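# Unclip two blue insoles and lay them flat on the table

## Task

Remove both blue insoles from the hanger and place each flat on the table, next to each other, near one another without any overlap. The third insole must stay clipped, and the hanger must remain on its rail.

## Robot and tools

Robot: two arms, left_arm (on the +y side) and right_arm, each ending in a five-finger hand. The left hand mirrors the right one. Calibrated base positions in the scene frame: left_arm (-0.031, +0.351, 0) m, right_arm (-0.044, -0.268, 0) m, each turned very slightly about z. A two-camera stand sits behind the arms, and a loose object may occasionally get nudged by the scene.

Frames. Scene frame: origin at table-top height, halfway between the nominal bases; +z up, +x out over the table, +y toward left_arm. Image left/right does not follow arm names. Hand positions, orientations, targets, offsets and wrist-camera poses are in each arm's own base frame. Fixed cameras and the table use the scene frame. The hand point sits 0.05 m in front of the palm and 0.15 m out from the wrist face. Its +z runs along straight fingers, +y out of the palm, +x across the palm away from the thumb on the right hand (toward the thumb on the left hand). Straight fingertips reach 0.06-0.07 m past the point and lie 0.06 m behind it along -y. A wrist bracket on the little-finger side can strike things.

The 28-number row (all values in [-1, 1], always all 28 even if one arm moves): left_arm dx, dy, dz, rx, ry, rz; left hand thumb_turn, thumb_bend, index, middle, ring, little, force_limit, speed; then the same 14 for right_arm. dx..rz are offsets, not poses: they count from that arm's Hand target as it stood when the action or move began, along the arm's base axes; 1.0 equals 0.6 m or 180 degrees; rx, ry, rz form one rotation vector turning about the Hand target's position. Every row of one action counts from that same start, so sending the same offset again moves further. Six zeros re-request the current Hand target. Hand numbers are absolute targets: -1 open (thumb beside palm, straight fingers), +1 closed (thumb across the palm, fingers curled). force_limit maps -1 to about 0 N and +1 to 10 N (15 N on the two thumb motors). speed rises from near zero at -1 to full at +0.48 and stays full up to +1. There is no 'no change' value: to keep a hand as it is, resend the eight hand numbers last sent to it in this scene (if none yet, its hand_measured six values plus hand_force_limit and hand_speed).

Tools.
execute_actions(actions, cameras): actions is a list of actions; each action is a list of up to 15 rows, one per 1/30 s step, and lasts 0.5 s; a short list repeats its final row. Images return only for an empty list or when cameras names them (["all"] for all, [] for none).
move(target, speed, blend, blocking, cameras): target is one 28-number row or a list of up to 15 rows; every row is an offset from the Hand targets at the call's start, not from the previous row. The hand points travel straight lines, all finishing together, at least 0.5 s and capped at 10 s. speed is in m/s (0.002 to 4.3, default 0.25; turning limited to twice that in rad/s), one value or one per target. blend in metres rounds corners of a list; 0 stops at each. blocking=false returns after about 0.5 s while motion continues. Moves do not avoid obstacles or the other arm; keep paths away from an arm's own base. Result adds a move: line (done, off_target, moving, held, fault; limits=paced means clipped, limits=held means steps withheld).
wait(seconds 0 to 10, cameras): lets time pass holding commands; ends early if a running move finishes.
stop(cameras): brakes a running move.
zoom_image(camera, region [x0, y0, x1, y1] in pixels, at most 504 by 504): closer view of the latest image of cam_head_left, cam_head_right, cam_high, cam_low, cam_left_wrist or cam_right_wrist (all 672x504).
show_instructions(): shows reference pages. finished_scene(scene): ends the scene irreversibly.

Results: end_effector_position (m) and end_effector_quat_wxyz per arm in base frame; Hand target (the next offsets' origin, after the controller limits orientation to within 40 degrees of the measured one); joint positions, velocities and torques; hand_measured, hand_stopped_by (moving, target, force, stalled, fault) and hand_load_n, each six values in motor order; motor temperatures and MOTOR HOT warnings. Hands often rest 1-3 cm (sometimes 5 cm) short, usually low; a new command, even zeros, asks again, and you can send the remaining gap as an offset.

Gripping: with thumb_turn fully closed, the hand encloses objects about 0.035-0.065 m thick (handles down to 0.025 m). A motor moves only when its target changes; it locks at the target or at force_limit. To grip gently close with speed at -0.94 or below; to squeeze harder raise force_limit and send a more-closed target; to loosen send a more-open one. A lost grip shows as hand_load_n near 0.

Avoid: fast contact, pushing past contact, striking fixed or heavy things, arms touching or a hand gripping the other's fingers, large finger forces, releasing objects while moving, dropping insoles, anything leaving the table, and long stretched or straining holds that overheat motors (at 100 °C an arm goes limp for 30-60 s). Each stop of an arm costs.

Each tool is called after "Request:" by a JSON object that holds its "op" and its "data", one argument or row to a line.

Reference images:

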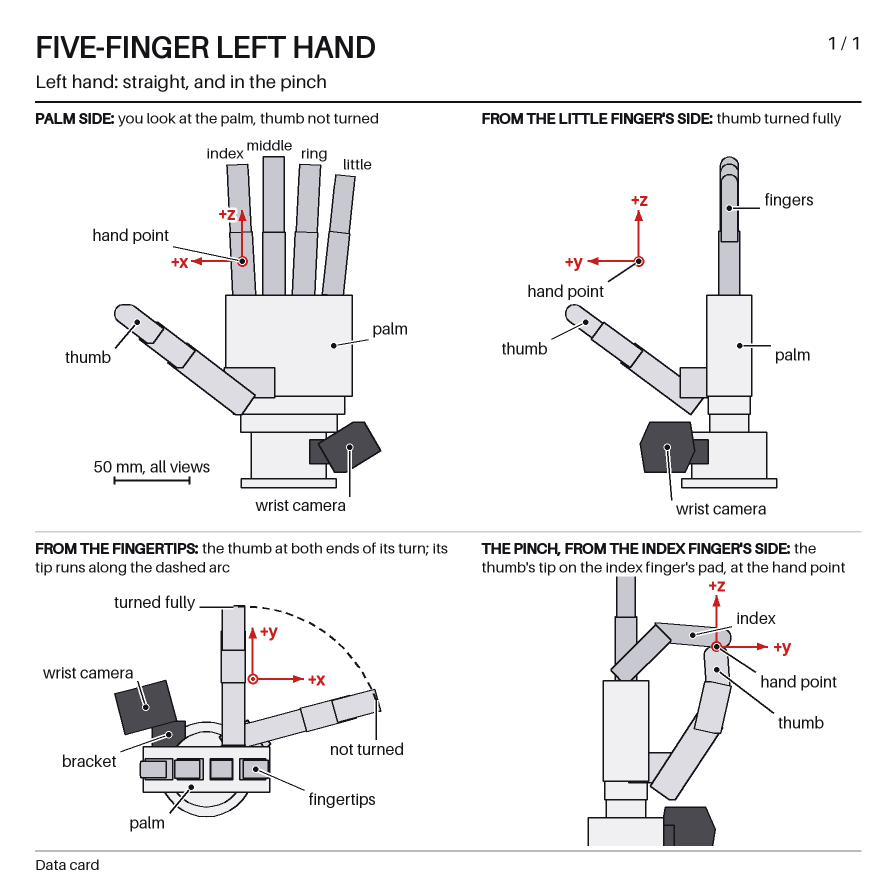

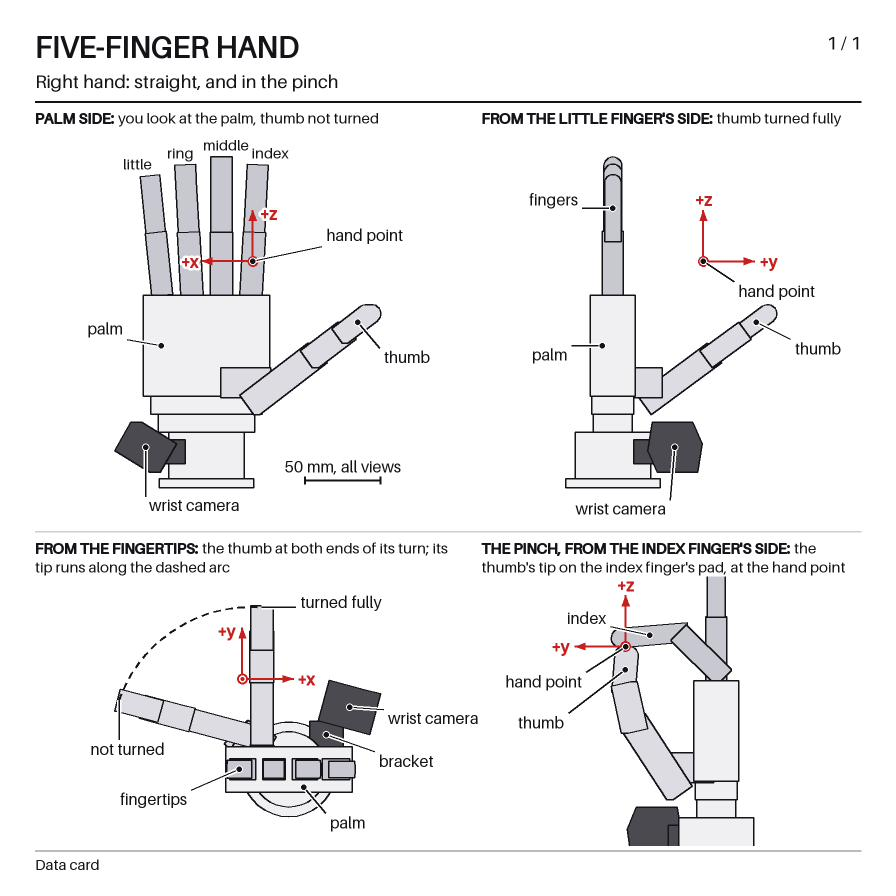

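## Session

Request:
{"op": "execute_actions", "data": {
  "actions": []
}}

Scene clock: 0.00 s.
left_arm: end_effector_position=(+0.1824, -0.1902, +0.1149) hand_measured=(-1.000, -1.000, -1.000, -1.000, -1.000, -1.000) hand_load_n=(+0.0, +0.0, +0.0, +0.0, +0.0, +0.0) hand_stopped_by=(target, target, target, target, target, target) hand_force_limit=0.00 hand_speed=-0.80 end_effector_quat_wxyz=(+0.249, +0.307, +0.886, -0.241) | right_arm: end_effector_position=(+0.1814, +0.1160, +0.1092) hand_measured=(-1.000, -1.000, -1.000, -1.000, -1.000, -1.000) hand_load_n=(+0.0, +0.0, +0.0, +0.0, +0.0, +0.0) hand_stopped_by=(target, target, target, target, target, target) hand_force_limit=0.00 hand_speed=-0.80 end_effector_quat_wxyz=(+0.035, +0.705, -0.415, +0.574)
Joint positions: left_arm=[-0.889 0.582 0.473 -0.765 0.139 1.297] | right_arm=[1.299 1.325 0.671 -1.637 1.103 1.246]
Joint velocities: within noise
Joint torques (N m): no reading
Motor temperatures (°C): left_arm=[24 25 23 25 22 22] | right_arm=[26 24 24 24 22 22]
Heat: left arm: hottest shoulder 25 °C; right arm: hottest waist 26 °C.
Hand target: left_arm +0.1882, -0.1972, +0.1305; +0.261, +0.306, +0.881, -0.249 | right_arm +0.1840, +0.1249, +0.1146; +0.025, +0.704, -0.422, +0.571

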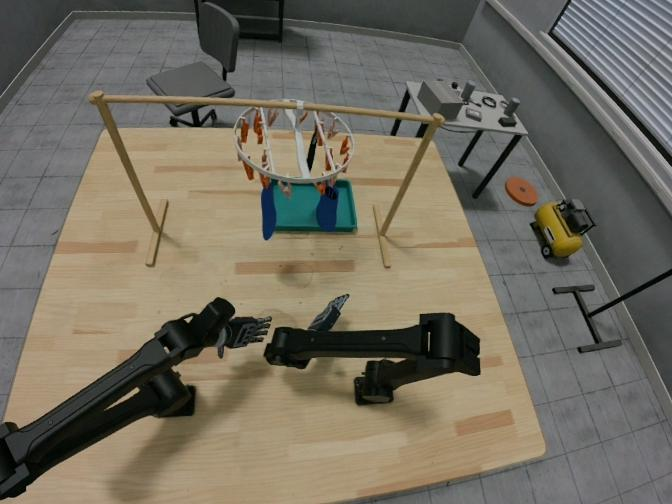

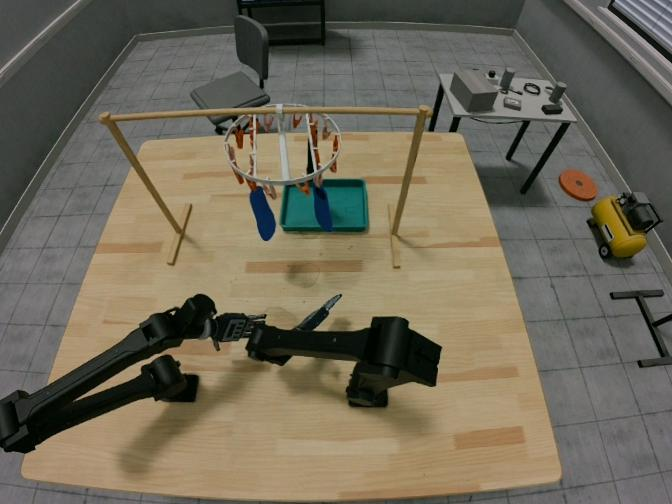

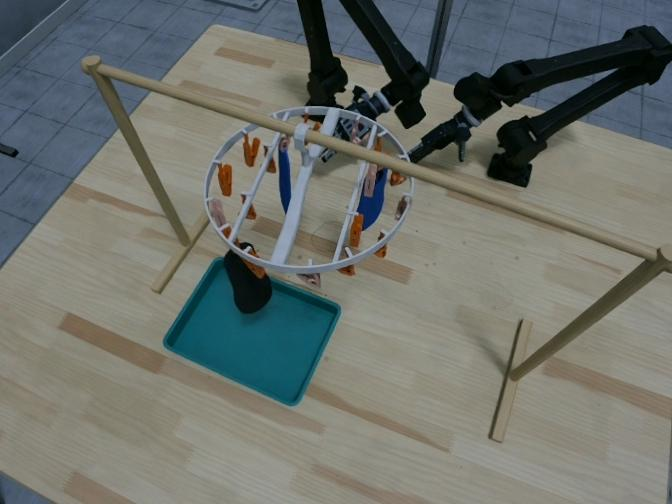

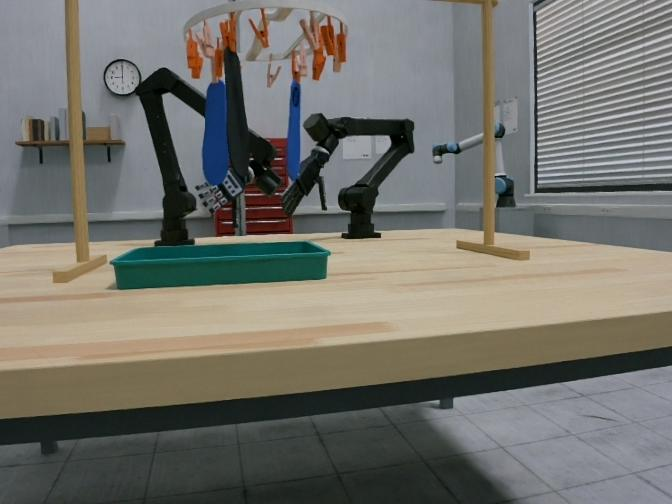

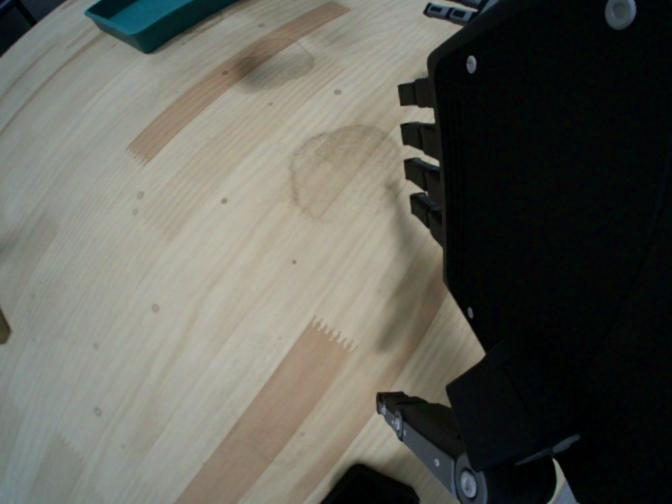

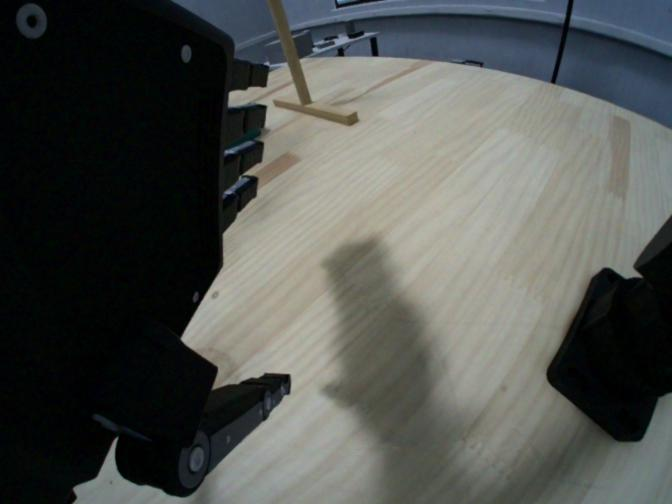

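Request:
{"op": "zoom_image", "data": {
  "camera": "cam_high",
  "region": [180, 80, 440, 300]
}}

Request:
{"op": "zoom_image", "data": {
  "camera": "cam_head_left",
  "region": [210, 80, 380, 250]
}}

Request:
{"op": "zoom_image", "data": {
  "camera": "cam_head_right",
  "region": [210, 80, 380, 250]
}}

Request:
{"op": "zoom_image", "data": {
  "camera": "cam_low",
  "region": [160, 0, 400, 240]
}}

Scaled by 1.938 from the camera's 672x504 image, which has a finer 960x720 frame.

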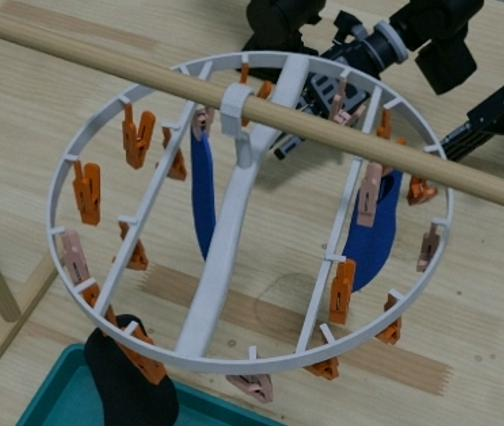

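Scaled by 2.965 from the camera's 672x504 image, which has a finer 960x720 frame.

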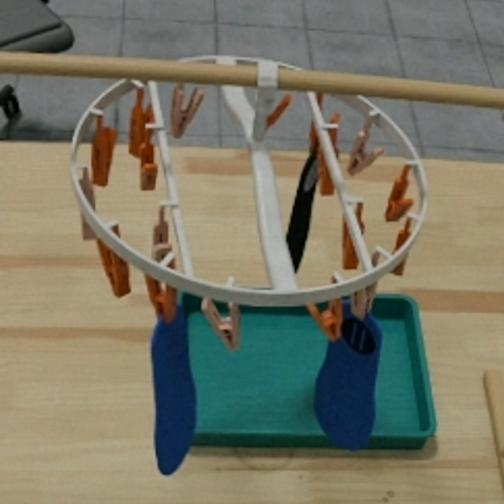

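Scaled by 2.965 from the camera's 672x504 image, which has a finer 960x720 frame.

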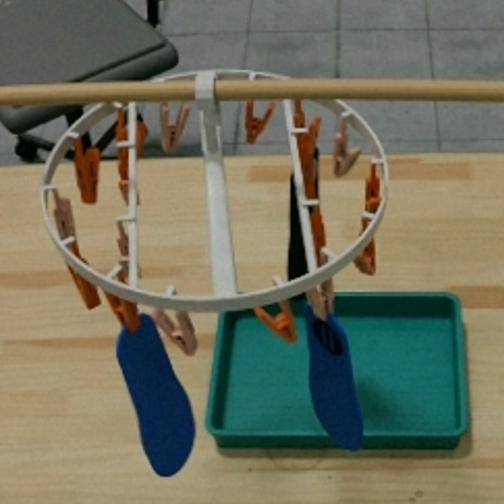

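Scaled by 2.100 from the camera's 672x504 image, which has a finer 960x720 frame.

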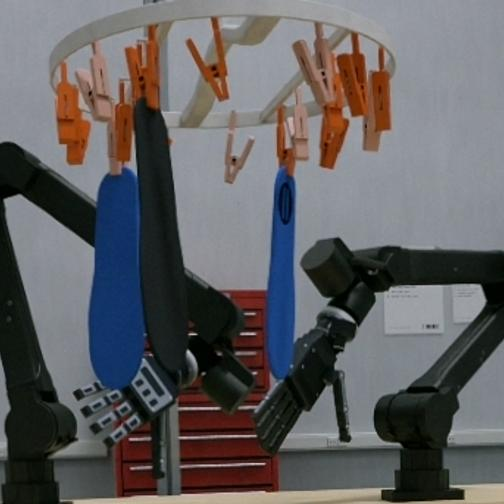

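Request:
{"op": "move", "data": {
  "target": [
    [0.053,0.295,0.15,0,0,0,-1,-1,-1,-1,-1,-1,0,-0.8, 0,0,0,0,0,0,1,-1,-0.4,-0.4,-0.4,-0.4,0,0],
    [0.053,0.295,0.15,0,0,0,-1,-1,-1,-1,-1,-1,0,-0.8, 0.233,0.428,0.326,-0.143,-0.162,0.531,1,-1,-0.4,-0.4,-0.4,-0.4,0,0]
  ],
  "cameras": ["all"]
}}

Scene clock: 14.03 s.
left_arm: end_effector_position=(+0.2105, -0.0243, +0.1957) hand_measured=(-1.000, -1.000, -1.000, -1.000, -1.000, -1.000) hand_load_n=(+0.0, +0.0, +0.0, +0.0, +0.0, +0.0) hand_stopped_by=(target, target, target, target, target, target) hand_force_limit=0.00 hand_speed=-0.80 end_effector_quat_wxyz=(+0.245, +0.247, +0.917, -0.197) | right_arm: end_effector_position=(+0.2836, +0.3155, +0.2481) hand_measured=(+1.000, -1.000, -0.400, -0.400, -0.400, -0.400) hand_load_n=(+0.5, +0.0, +0.0, +0.0, +0.0, +0.0) hand_stopped_by=(target, target, target, target, target, target) hand_force_limit=0.00 hand_speed=0.00 end_effector_quat_wxyz=(+0.036, +0.690, -0.141, +0.709)
Joint positions: left_arm=[0.079 0.534 0.718 -1.383 0.532 2.073] | right_arm=[1.316 1.606 1.202 -1.482 1.578 0.466]
Joint torques (N m): left_arm=[1.49 2.96 11.85 0.68 0.46 0.2] | right_arm=[1.14 -14.51 7.91 -0.01 0.89 -0.1]
Heat: left arm: hottest elbow 26 °C; right arm: hottest waist 26 °C.
Hand target: left_arm +0.2199, -0.0205, +0.2204; +0.261, +0.298, +0.886, -0.240 (not the last commanded pose) | right_arm +0.2831, +0.3172, +0.2544; +0.024, +0.688, -0.151, +0.709 (not the last commanded pose)
Off the commanded pose: left_arm 0.027 m, 10 deg | right_arm 0.099 m, 75 deg.
joint sent to its limit (left arm) — joint 6 (wrist roll), upper limit.
move: held (right_arm; a check stopped the path), off_target (left_arm; braked when a check withheld steps of right_arm); path passed 1 of 2 targets; limits=paced,held
pose unreachable (right arm): on one or more control steps of this call, first in action 0 (counted from 0), this arm could not follow its commanded pose, so it was not sent that pose on those steps. It may still have moved: this result reports where it is.
cause: moving toward the commanded pose would bring a part of the arm too close to another arm (a part of this arm just beyond joint 4 (wrist pitch) and a part of the left arm just beyond its joint 6 (wrist roll), 34 mm apart when this arm was first held).
camera_calibration:
cam_left_wrist: T_world_to_cam=[[-0.709025, -0.697894, 0.101128, 0.109977], [-0.704725, 0.696072, -0.137282, 0.194863], [0.025416, -0.168603, -0.985356, 0.300446], [0, 0, 0, 1]] pos_world=[0.207665, -0.00823016, 0.311676]
cam_right_wrist: T_world_to_cam=[[-0.254792, -0.963625, 0.0806647, 0.356017], [-0.516809, 0.0651938, -0.853615, 0.333972], [0.817306, -0.259183, -0.514621, 0.0906078], [0, 0, 0, 1]] pos_world=[0.189256, 0.344778, 0.302994]

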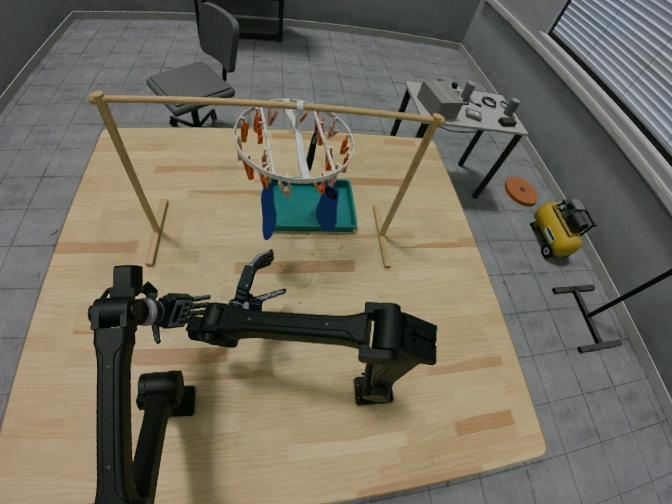

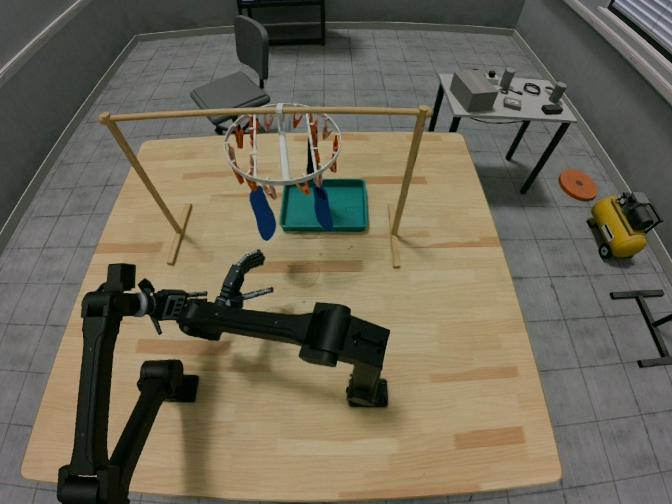

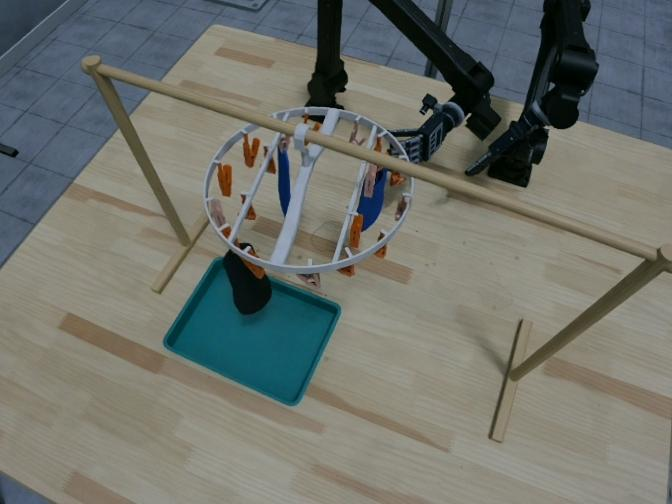

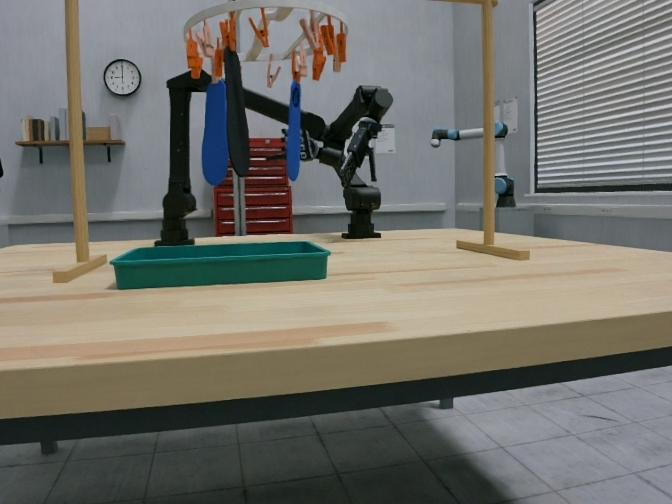

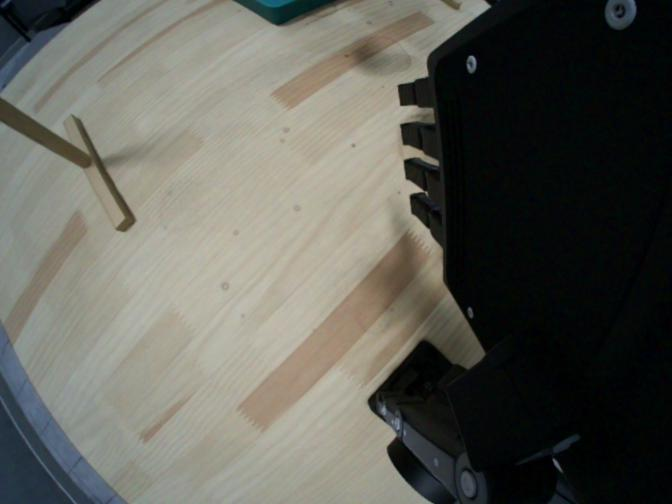

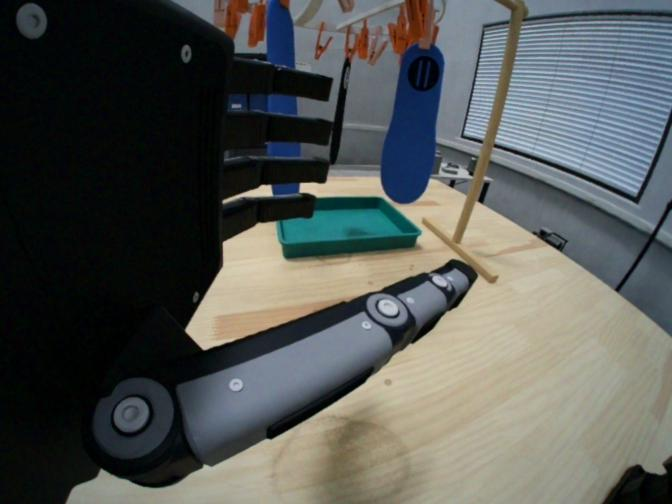

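Request:
{"op": "move", "data": {
  "target": [
    [-0.033,0.12,0,0,0,0.333,-1,-1,-1,-1,-1,-1,0,-0.8, 0,0,0,0,0,0,1,-1,-0.4,-0.4,-0.4,-0.4,0,0],
    [-0.033,0.12,0,0,0,0.333,-1,-1,-1,-1,-1,-1,0,-0.8, 0.068,0.108,0.093,-0.059,-0.022,0.413,1,-1,-0.4,-0.4,-0.4,-0.4,0,0]
  ],
  "cameras": ["all"]
}}

Scene clock: 22.17 s.
left_arm: end_effector_position=(+0.1956, +0.0545, +0.2162) hand_measured=(-1.000, -1.000, -1.000, -1.000, -1.000, -1.000) hand_load_n=(+0.0, +0.0, +0.0, +0.0, +0.0, +0.0) hand_stopped_by=(target, target, target, target, target, target) hand_force_limit=0.00 hand_speed=-0.80 end_effector_quat_wxyz=(+0.336, -0.189, +0.920, -0.073) | right_arm: end_effector_position=(+0.3059, +0.3619, +0.2809) hand_measured=(+1.000, -1.000, -0.400, -0.400, -0.400, -0.400) hand_load_n=(+0.0, +0.0, +0.0, +0.0, +0.0, +0.0) hand_stopped_by=(target, target, target, target, target, target) hand_force_limit=0.00 hand_speed=0.00 end_effector_quat_wxyz=(+0.087, +0.697, -0.106, +0.704)
Joint positions: left_arm=[0.122 0.398 0.705 -1.18 0.086 1.257] | right_arm=[1.293 1.733 1.436 -1.614 1.578 0.368]
Joint torques (N m): left_arm=[-0.67 2.61 8.08 2.25 -0.05 -0.03] | right_arm=[1.08 -16.73 8.28 -0.13 0.95 -0.11]
Heat: left arm: hottest elbow 26 °C; right arm: hottest waist 26 °C.
Hand target: left_arm +0.2002, +0.0516, +0.2205; +0.347, -0.185, +0.916, -0.077 | right_arm +0.3060, +0.3626, +0.2864; +0.080, +0.695, -0.114, +0.705 (not the last commanded pose)
Off the commanded pose: left_arm 0.007 m, 1 deg | right_arm 0.040 m, 76 deg.
move: held (right_arm; a check stopped the path); path passed 1 of 2 targets; limits=paced,held
pose unreachable (right arm): on one or more control steps of this call, first in action 0 (counted from 0), this arm could not follow its commanded pose, so it was not sent that pose on those steps. It may still have moved: this result reports where it is.
cause: moving toward the commanded pose would bring a part of the arm too close to another arm (a part of this arm just beyond joint 4 (wrist pitch) and a part of the left arm just beyond its joint 6 (wrist roll), along the way the arms are being sent, or toward where that arm still pushes).
camera_calibration:
cam_left_wrist: T_world_to_cam=[[0.128792, -0.985332, 0.111953, 0.00182263], [-0.9688, -0.149124, -0.197961, 0.243169], [0.211752, -0.0829646, -0.973796, 0.290767], [0, 0, 0, 1]] pos_world=[0.173777, 0.0621815, 0.331081]
cam_right_wrist: T_world_to_cam=[[-0.272826, -0.94054, 0.202362, 0.366573], [-0.543451, -0.0229019, -0.839128, 0.40634], [0.793868, -0.33891, -0.504889, 0.134616], [0, 0, 0, 1]] pos_world=[0.21397, 0.399705, 0.334757]

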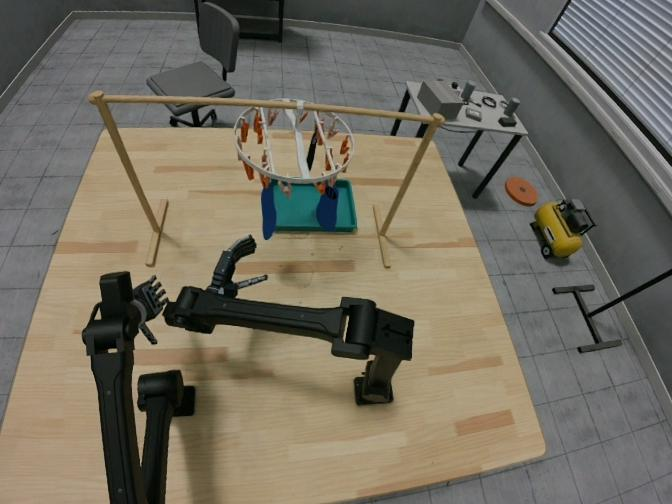

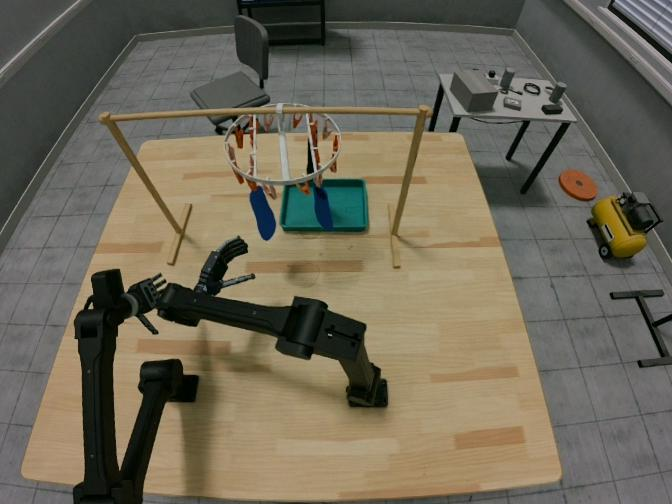

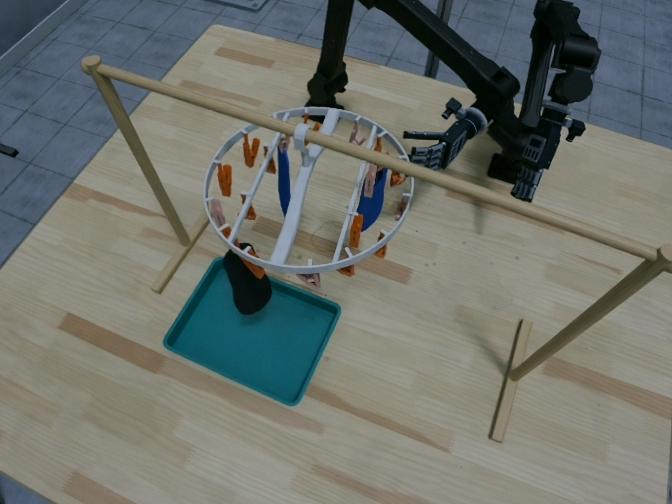

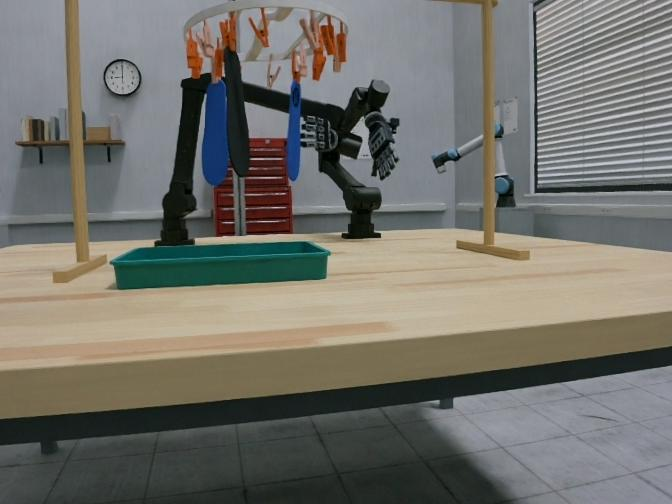

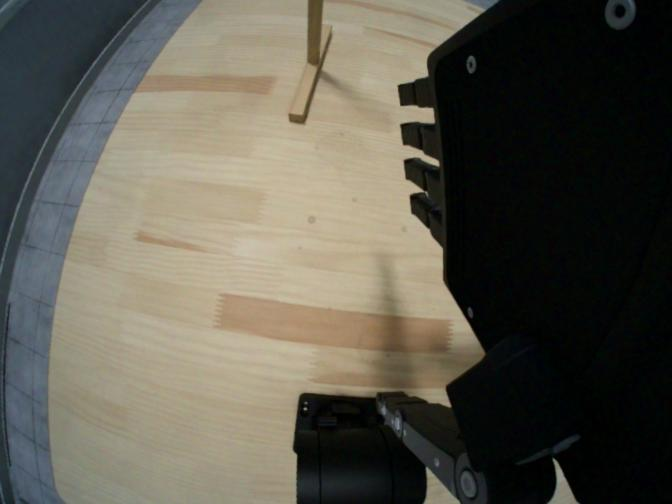

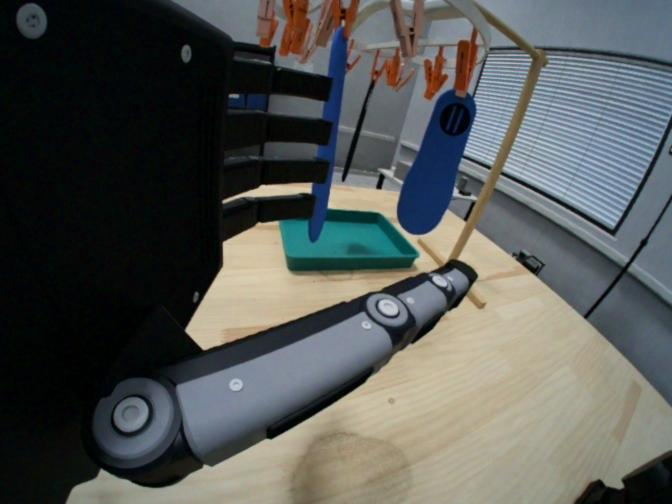

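Request:
{"op": "move", "data": {
  "target": [
    [0.16,0.11,0.13,0,0,0.1,-1,-1,-1,-1,-1,-1,0,-0.8, 0,0,0,0,0,0,1,-1,-0.4,-0.4,-0.4,-0.4,0,0],
    [0.16,0.11,0.13,0,0,0.1,-1,-1,-1,-1,-1,-1,0,-0.8, 0,-0.2,0.05,0,0,0,1,-1,-0.4,-0.4,-0.4,-0.4,0,0]
  ],
  "cameras": ["cam_head_right"]
}}

Scene clock: 25.60 s.
left_arm: end_effector_position=(+0.2844, +0.1119, +0.2687) hand_measured=(-1.000, -1.000, -1.000, -1.000, -1.000, -1.000) hand_load_n=(+0.0, +0.0, +0.0, +0.0, +0.0, +0.0) hand_stopped_by=(target, target, target, target, target, target) hand_force_limit=0.00 hand_speed=-0.80 end_effector_quat_wxyz=(+0.324, -0.319, +0.890, -0.019) | right_arm: end_effector_position=(+0.3031, +0.2453, +0.3100) hand_measured=(+1.000, -1.000, -0.400, -0.400, -0.400, -0.400) hand_load_n=(+0.5, +0.0, +0.0, +0.0, +0.0, +0.0) hand_stopped_by=(target, target, target, target, target, target) hand_force_limit=0.00 hand_speed=0.00 end_effector_quat_wxyz=(+0.116, +0.691, -0.140, +0.700)
Joint positions: left_arm=[0.217 0.794 0.962 -1.079 -0.043 1.113] | right_arm=[1.204 1.478 1.205 -1.657 1.578 0.396]
Joint torques (N m): left_arm=[1.55 -0.85 12.42 1.85 -0.12 -0.03] | right_arm=[0.32 -11.93 8.29 -0.5 1.16 -0.04]
Heat: left arm: hottest elbow 26 °C; right arm: hottest waist 26 °C.
Hand target: left_arm +0.2961, +0.1176, +0.2984; +0.354, -0.326, +0.876, -0.022 | right_arm +0.3060, +0.2426, +0.3163; +0.080, +0.695, -0.114, +0.705
Off the commanded pose: left_arm 0.033 m, 4 deg | right_arm 0.008 m, 5 deg.
joint sent to its limit (right arm) — joint 5 (wrist yaw), upper limit. The joint targets are off in orientation, not in position.
move: off_target (left_arm, right_arm)
Images, in order (width x height): cam_head_right 672x504.

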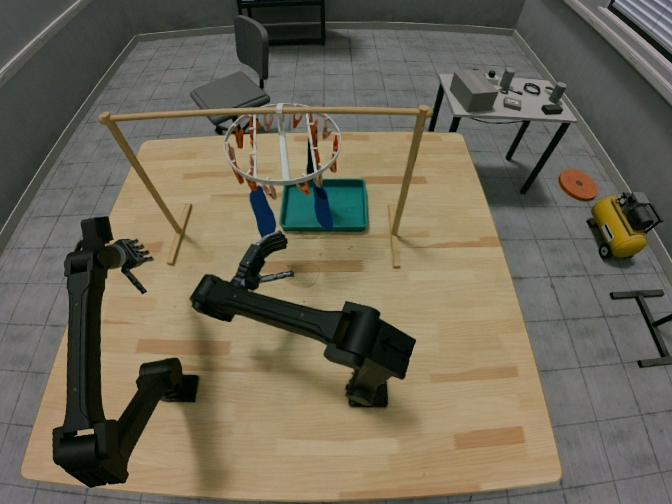

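Request:
{"op": "move", "data": {
  "target": [
    [0,0,0,0,0,0,-1,-1,-1,-1,-1,-1,0,-0.8, 0,0,0,-0.059,-0.022,0.413,1,-1,-0.4,-0.4,-0.4,-0.4,0,0]
  ],
  "cameras": ["cam_head_right","cam_right_wrist"]
}}

Scene clock: 29.37 s.
left_arm: end_effector_position=(+0.2844, +0.1119, +0.2687) hand_measured=(-1.000, -1.000, -1.000, -1.000, -1.000, -1.000) hand_load_n=(+0.0, +0.0, +0.0, +0.0, +0.0, +0.0) hand_stopped_by=(target, target, target, target, target, target) hand_force_limit=0.00 hand_speed=-0.80 end_effector_quat_wxyz=(+0.324, -0.319, +0.890, -0.019) | right_arm: end_effector_position=(+0.3022, +0.2432, +0.3122) hand_measured=(+1.000, -1.000, -0.400, -0.400, -0.400, -0.400) hand_load_n=(+0.5, +0.0, +0.0, +0.0, +0.0, +0.0) hand_stopped_by=(target, target, target, target, target, target) hand_force_limit=0.00 hand_speed=0.00 end_effector_quat_wxyz=(+0.151, +0.697, -0.105, +0.693)
Joint positions: left_arm=[0.217 0.794 0.962 -1.079 -0.043 1.113] | right_arm=[1.204 1.491 1.205 -1.684 1.578 0.335]
Joint torques (N m): left_arm=[1.61 -0.85 12.44 1.84 -0.12 -0.03] | right_arm=[-0.09 -11.28 8.43 -0.66 1.14 -0.23]
Heat: left arm: hottest elbow 27 °C; right arm: hottest waist 26 °C.
Hand target: left_arm +0.2961, +0.1176, +0.2984; +0.354, -0.326, +0.876, -0.022 | right_arm +0.3060, +0.2427, +0.3163; -0.086, +0.684, +0.148, +0.709
Off the commanded pose: left_arm 0.033 m, 4 deg | right_arm 0.006 m, 80 deg; orientation clipped.
joint sent to its limit (right arm) — joint 4 (wrist pitch), lower limit; joint 5 (wrist yaw), upper limit. The joint targets are off in orientation, not in position.
move: off_target (left_arm, right_arm); limits=paced
camera_calibration:
cam_right_wrist: T_world_to_cam=[[-0.347331, -0.89097, 0.292462, 0.229954], [-0.570947, -0.0464837, -0.81967, 0.43592], [0.743896, -0.451677, -0.492551, 0.1518], [0, 0, 0, 1]] pos_world=[0.215834, 0.293709, 0.364827]
Images, in order (width x height): cam_head_right 672x504, cam_right_wrist 672x504.

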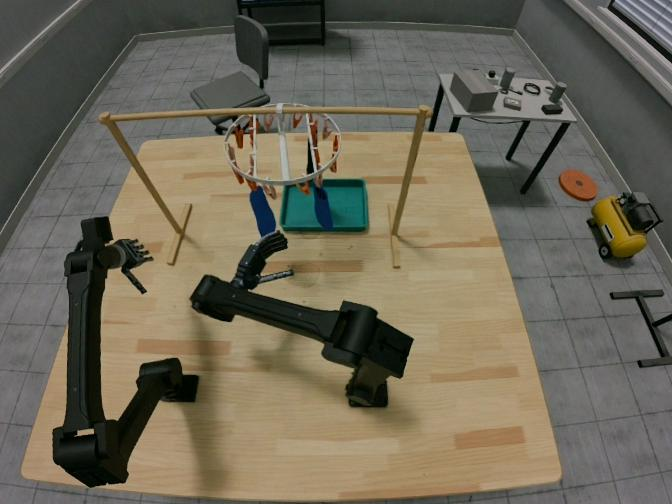

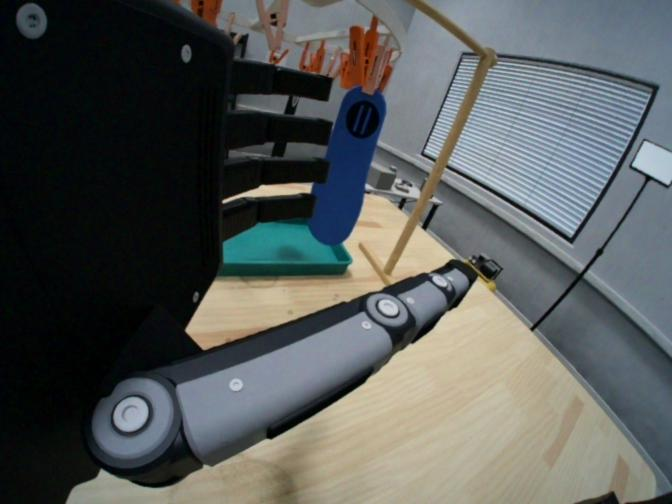

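Request:
{"op": "move", "data": {
  "target": [
    [0,0,0,0,0,0,-1,-1,-1,-1,-1,-1,0,-0.8, -0.09,-0.07,-0.06,-0.309,0.410,0.155,1,-1,-0.4,-0.4,-0.4,-0.4,0,0]
  ],
  "cameras": ["cam_head_right","cam_right_wrist"]
}}

Scene clock: 35.17 s.
left_arm: end_effector_position=(+0.2844, +0.1119, +0.2687) hand_measured=(-1.000, -1.000, -1.000, -1.000, -1.000, -1.000) hand_load_n=(+0.0, +0.0, +0.0, +0.0, +0.0, +0.0) hand_stopped_by=(target, target, target, target, target, target) hand_force_limit=0.00 hand_speed=-0.80 end_effector_quat_wxyz=(+0.324, -0.319, +0.890, -0.019) | right_arm: end_effector_position=(+0.2425, +0.1932, +0.2608) hand_measured=(+1.000, -1.000, -0.400, -0.400, -0.400, -0.400) hand_load_n=(+0.0, +0.0, +0.0, +0.0, +0.5, +0.0) hand_stopped_by=(target, target, target, target, target, target) hand_force_limit=0.00 hand_speed=0.00 end_effector_quat_wxyz=(+0.009, +0.864, +0.503, -0.020)
Joint positions: left_arm=[0.217 0.794 0.962 -1.079 -0.043 1.113] | right_arm=[0.885 1.214 1.263 -1.662 0.002 -1.739]
Joint torques (N m): left_arm=[1.67 -0.85 12.44 1.88 -0.12 -0.03] | right_arm=[-0.21 -7.88 13.11 -0.14 -0.07 -0.15]
Heat: left arm: hottest elbow 27 °C; right arm: hottest elbow 27 °C.
Hand target: left_arm +0.2961, +0.1176, +0.2984; +0.354, -0.326, +0.876, -0.022 | right_arm +0.2521, +0.2006, +0.2803; -0.001, +0.865, +0.502, +0.000
Off the commanded pose: left_arm 0.033 m, 4 deg | right_arm 0.023 m, 2 deg.
move: off_target (left_arm, right_arm)
camera_calibration:
cam_right_wrist: T_world_to_cam=[[0.959716, -0.280839, -0.00865359, -0.176571], [-0.228661, -0.798563, 0.556786, 0.0607178], [-0.163278, -0.532377, -0.830611, 0.472046], [0, 0, 0, 1]] pos_world=[0.260416, 0.250206, 0.356752]
Images, in order (width x height): cam_head_right 672x504, cam_right_wrist 672x504.

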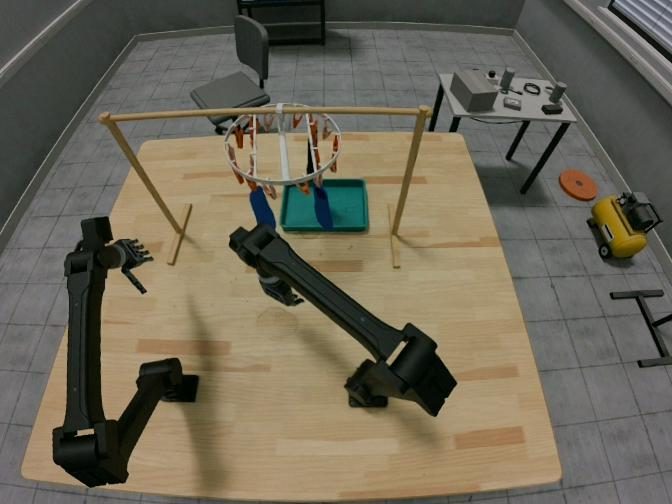

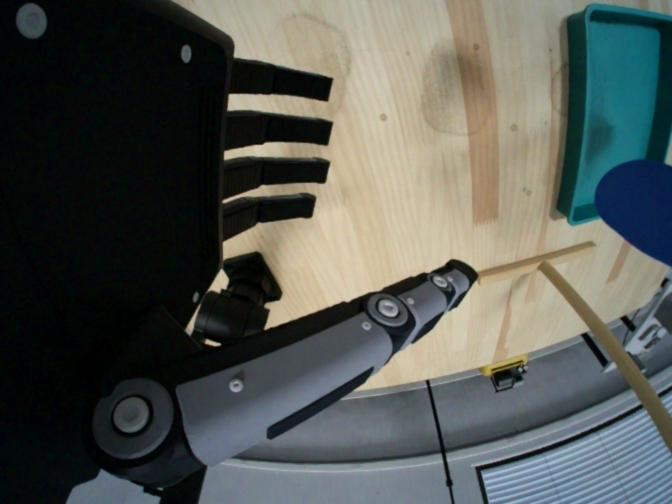

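Request:
{"op": "move", "data": {
  "target": [
    [0,0,0,0,0,0,-1,-1,-1,-1,-1,-1,0,-0.8, 0,0,0.05,0.4345,-0.2475,0,1,-1,-0.4,-0.4,-0.4,-0.4,0,0],
    [0,0,0,0,0,0,-1,-1,-1,-1,-1,-1,0,-0.8, 0.12,0.302,0.08,0.4345,-0.2475,0,1,-1,-0.4,-0.4,-0.4,-0.4,0,0]
  ],
  "cameras": ["all"]
}}

Scene clock: 41.37 s.
left_arm: end_effector_position=(+0.2844, +0.1119, +0.2687) hand_measured=(-1.000, -1.000, -1.000, -1.000, -1.000, -1.000) hand_load_n=(+0.0, +0.0, -0.5, +0.0, +0.0, +0.0) hand_stopped_by=(target, target, target, target, target, target) hand_force_limit=0.00 hand_speed=-0.80 end_effector_quat_wxyz=(+0.324, -0.319, +0.890, -0.019) | right_arm: end_effector_position=(+0.3168, +0.3682, +0.2857) hand_measured=(+1.000, -1.000, -0.400, -0.400, -0.400, -0.400) hand_load_n=(+0.0, +0.0, +0.0, +0.0, +0.0, +0.0) hand_stopped_by=(target, target, target, target, target, target) hand_force_limit=0.00 hand_speed=0.00 end_effector_quat_wxyz=(-0.343, +0.637, +0.366, +0.586)
Joint positions: left_arm=[0.217 0.794 0.962 -1.079 -0.043 1.113] | right_arm=[0.941 0.955 0.577 0.299 -0.11 -1.571]
Joint torques (N m): left_arm=[1.55 -0.85 12.42 1.87 -0.12 -0.04] | right_arm=[1.55 -4.72 14.67 2.54 0.12 -0.14]
Motor temperatures (°C): left_arm=[24 25 28 25 22 22] | right_arm=[26 25 28 24 22 22]
Heat: left arm: hottest elbow 28 °C; right arm: hottest elbow 28 °C.
Hand target: left_arm +0.2961, +0.1176, +0.2984; +0.354, -0.326, +0.876, -0.022 | right_arm +0.3241, +0.3818, +0.3283; -0.356, +0.611, +0.355, +0.611
Off the commanded pose: left_arm 0.033 m, 4 deg | right_arm 0.045 m, 5 deg.
move: off_target (left_arm, right_arm)
camera_calibration:
cam_left_wrist: T_world_to_cam=[[0.407405, -0.907935, 0.0983649, -0.0431942], [-0.893918, -0.418505, -0.16051, 0.346919], [0.186899, -0.0225377, -0.982121, 0.33032], [0, 0, 0, 1]] pos_world=[0.265978, 0.113414, 0.384346]
cam_right_wrist: T_world_to_cam=[[0.852142, -0.474008, 0.221745, -0.159037], [-0.129218, -0.601203, -0.78858, 0.483793], [0.507107, 0.643329, -0.57356, -0.120682], [0, 0, 0, 1]] pos_world=[0.259236, 0.293111, 0.347557]

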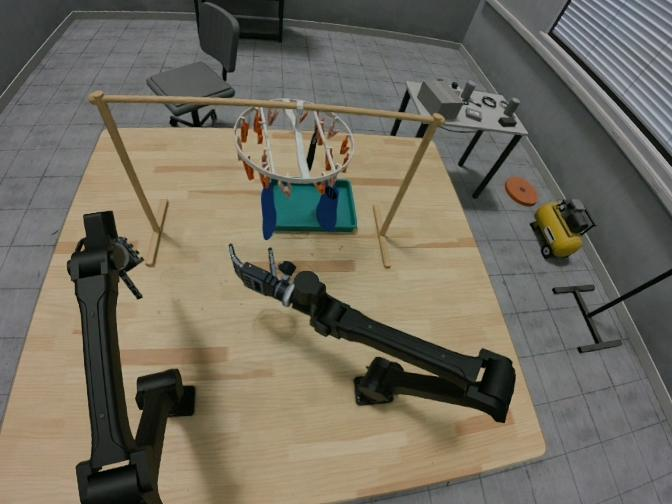

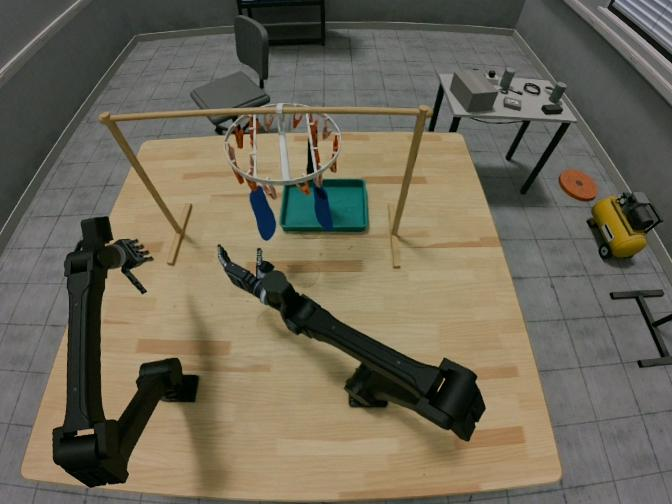

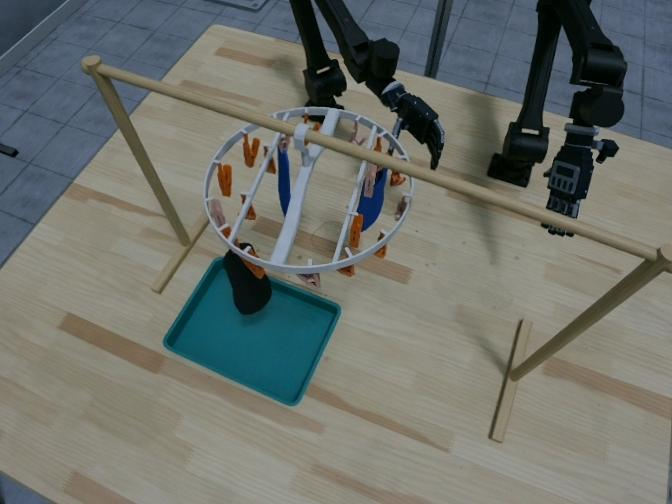

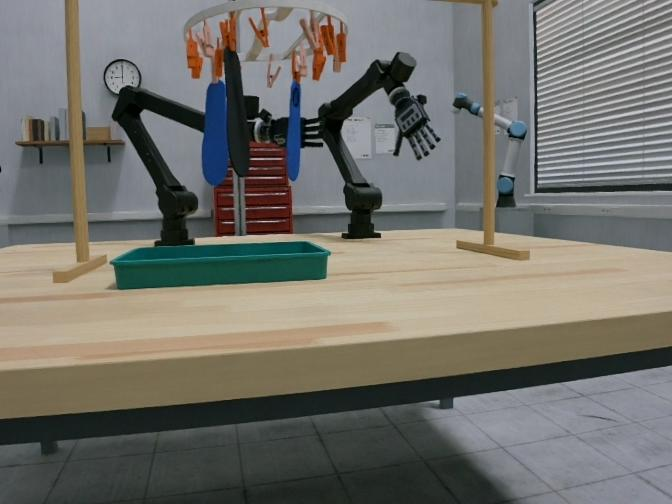

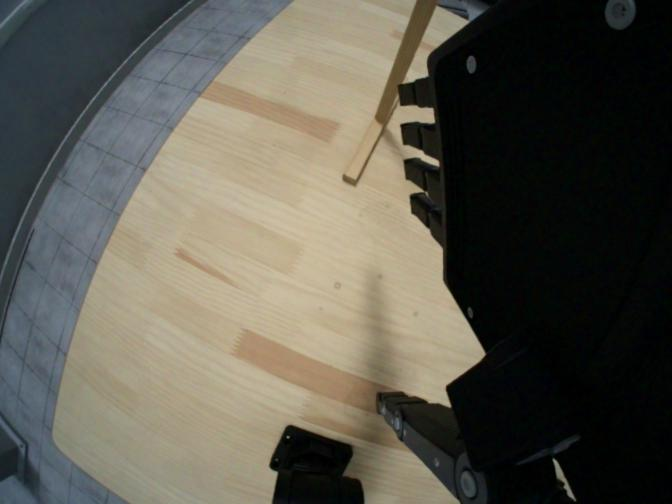

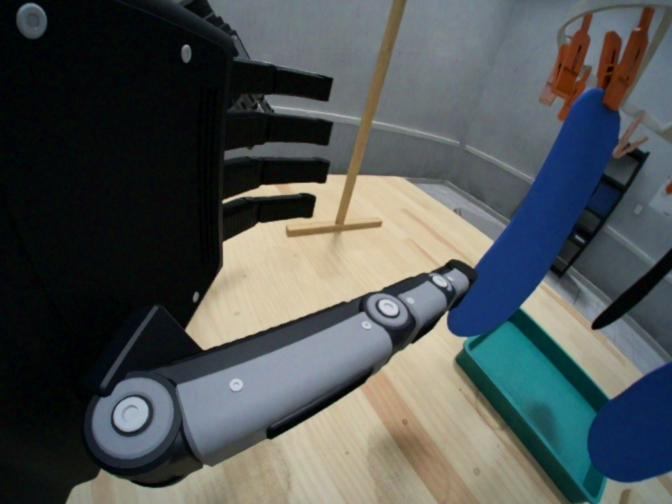

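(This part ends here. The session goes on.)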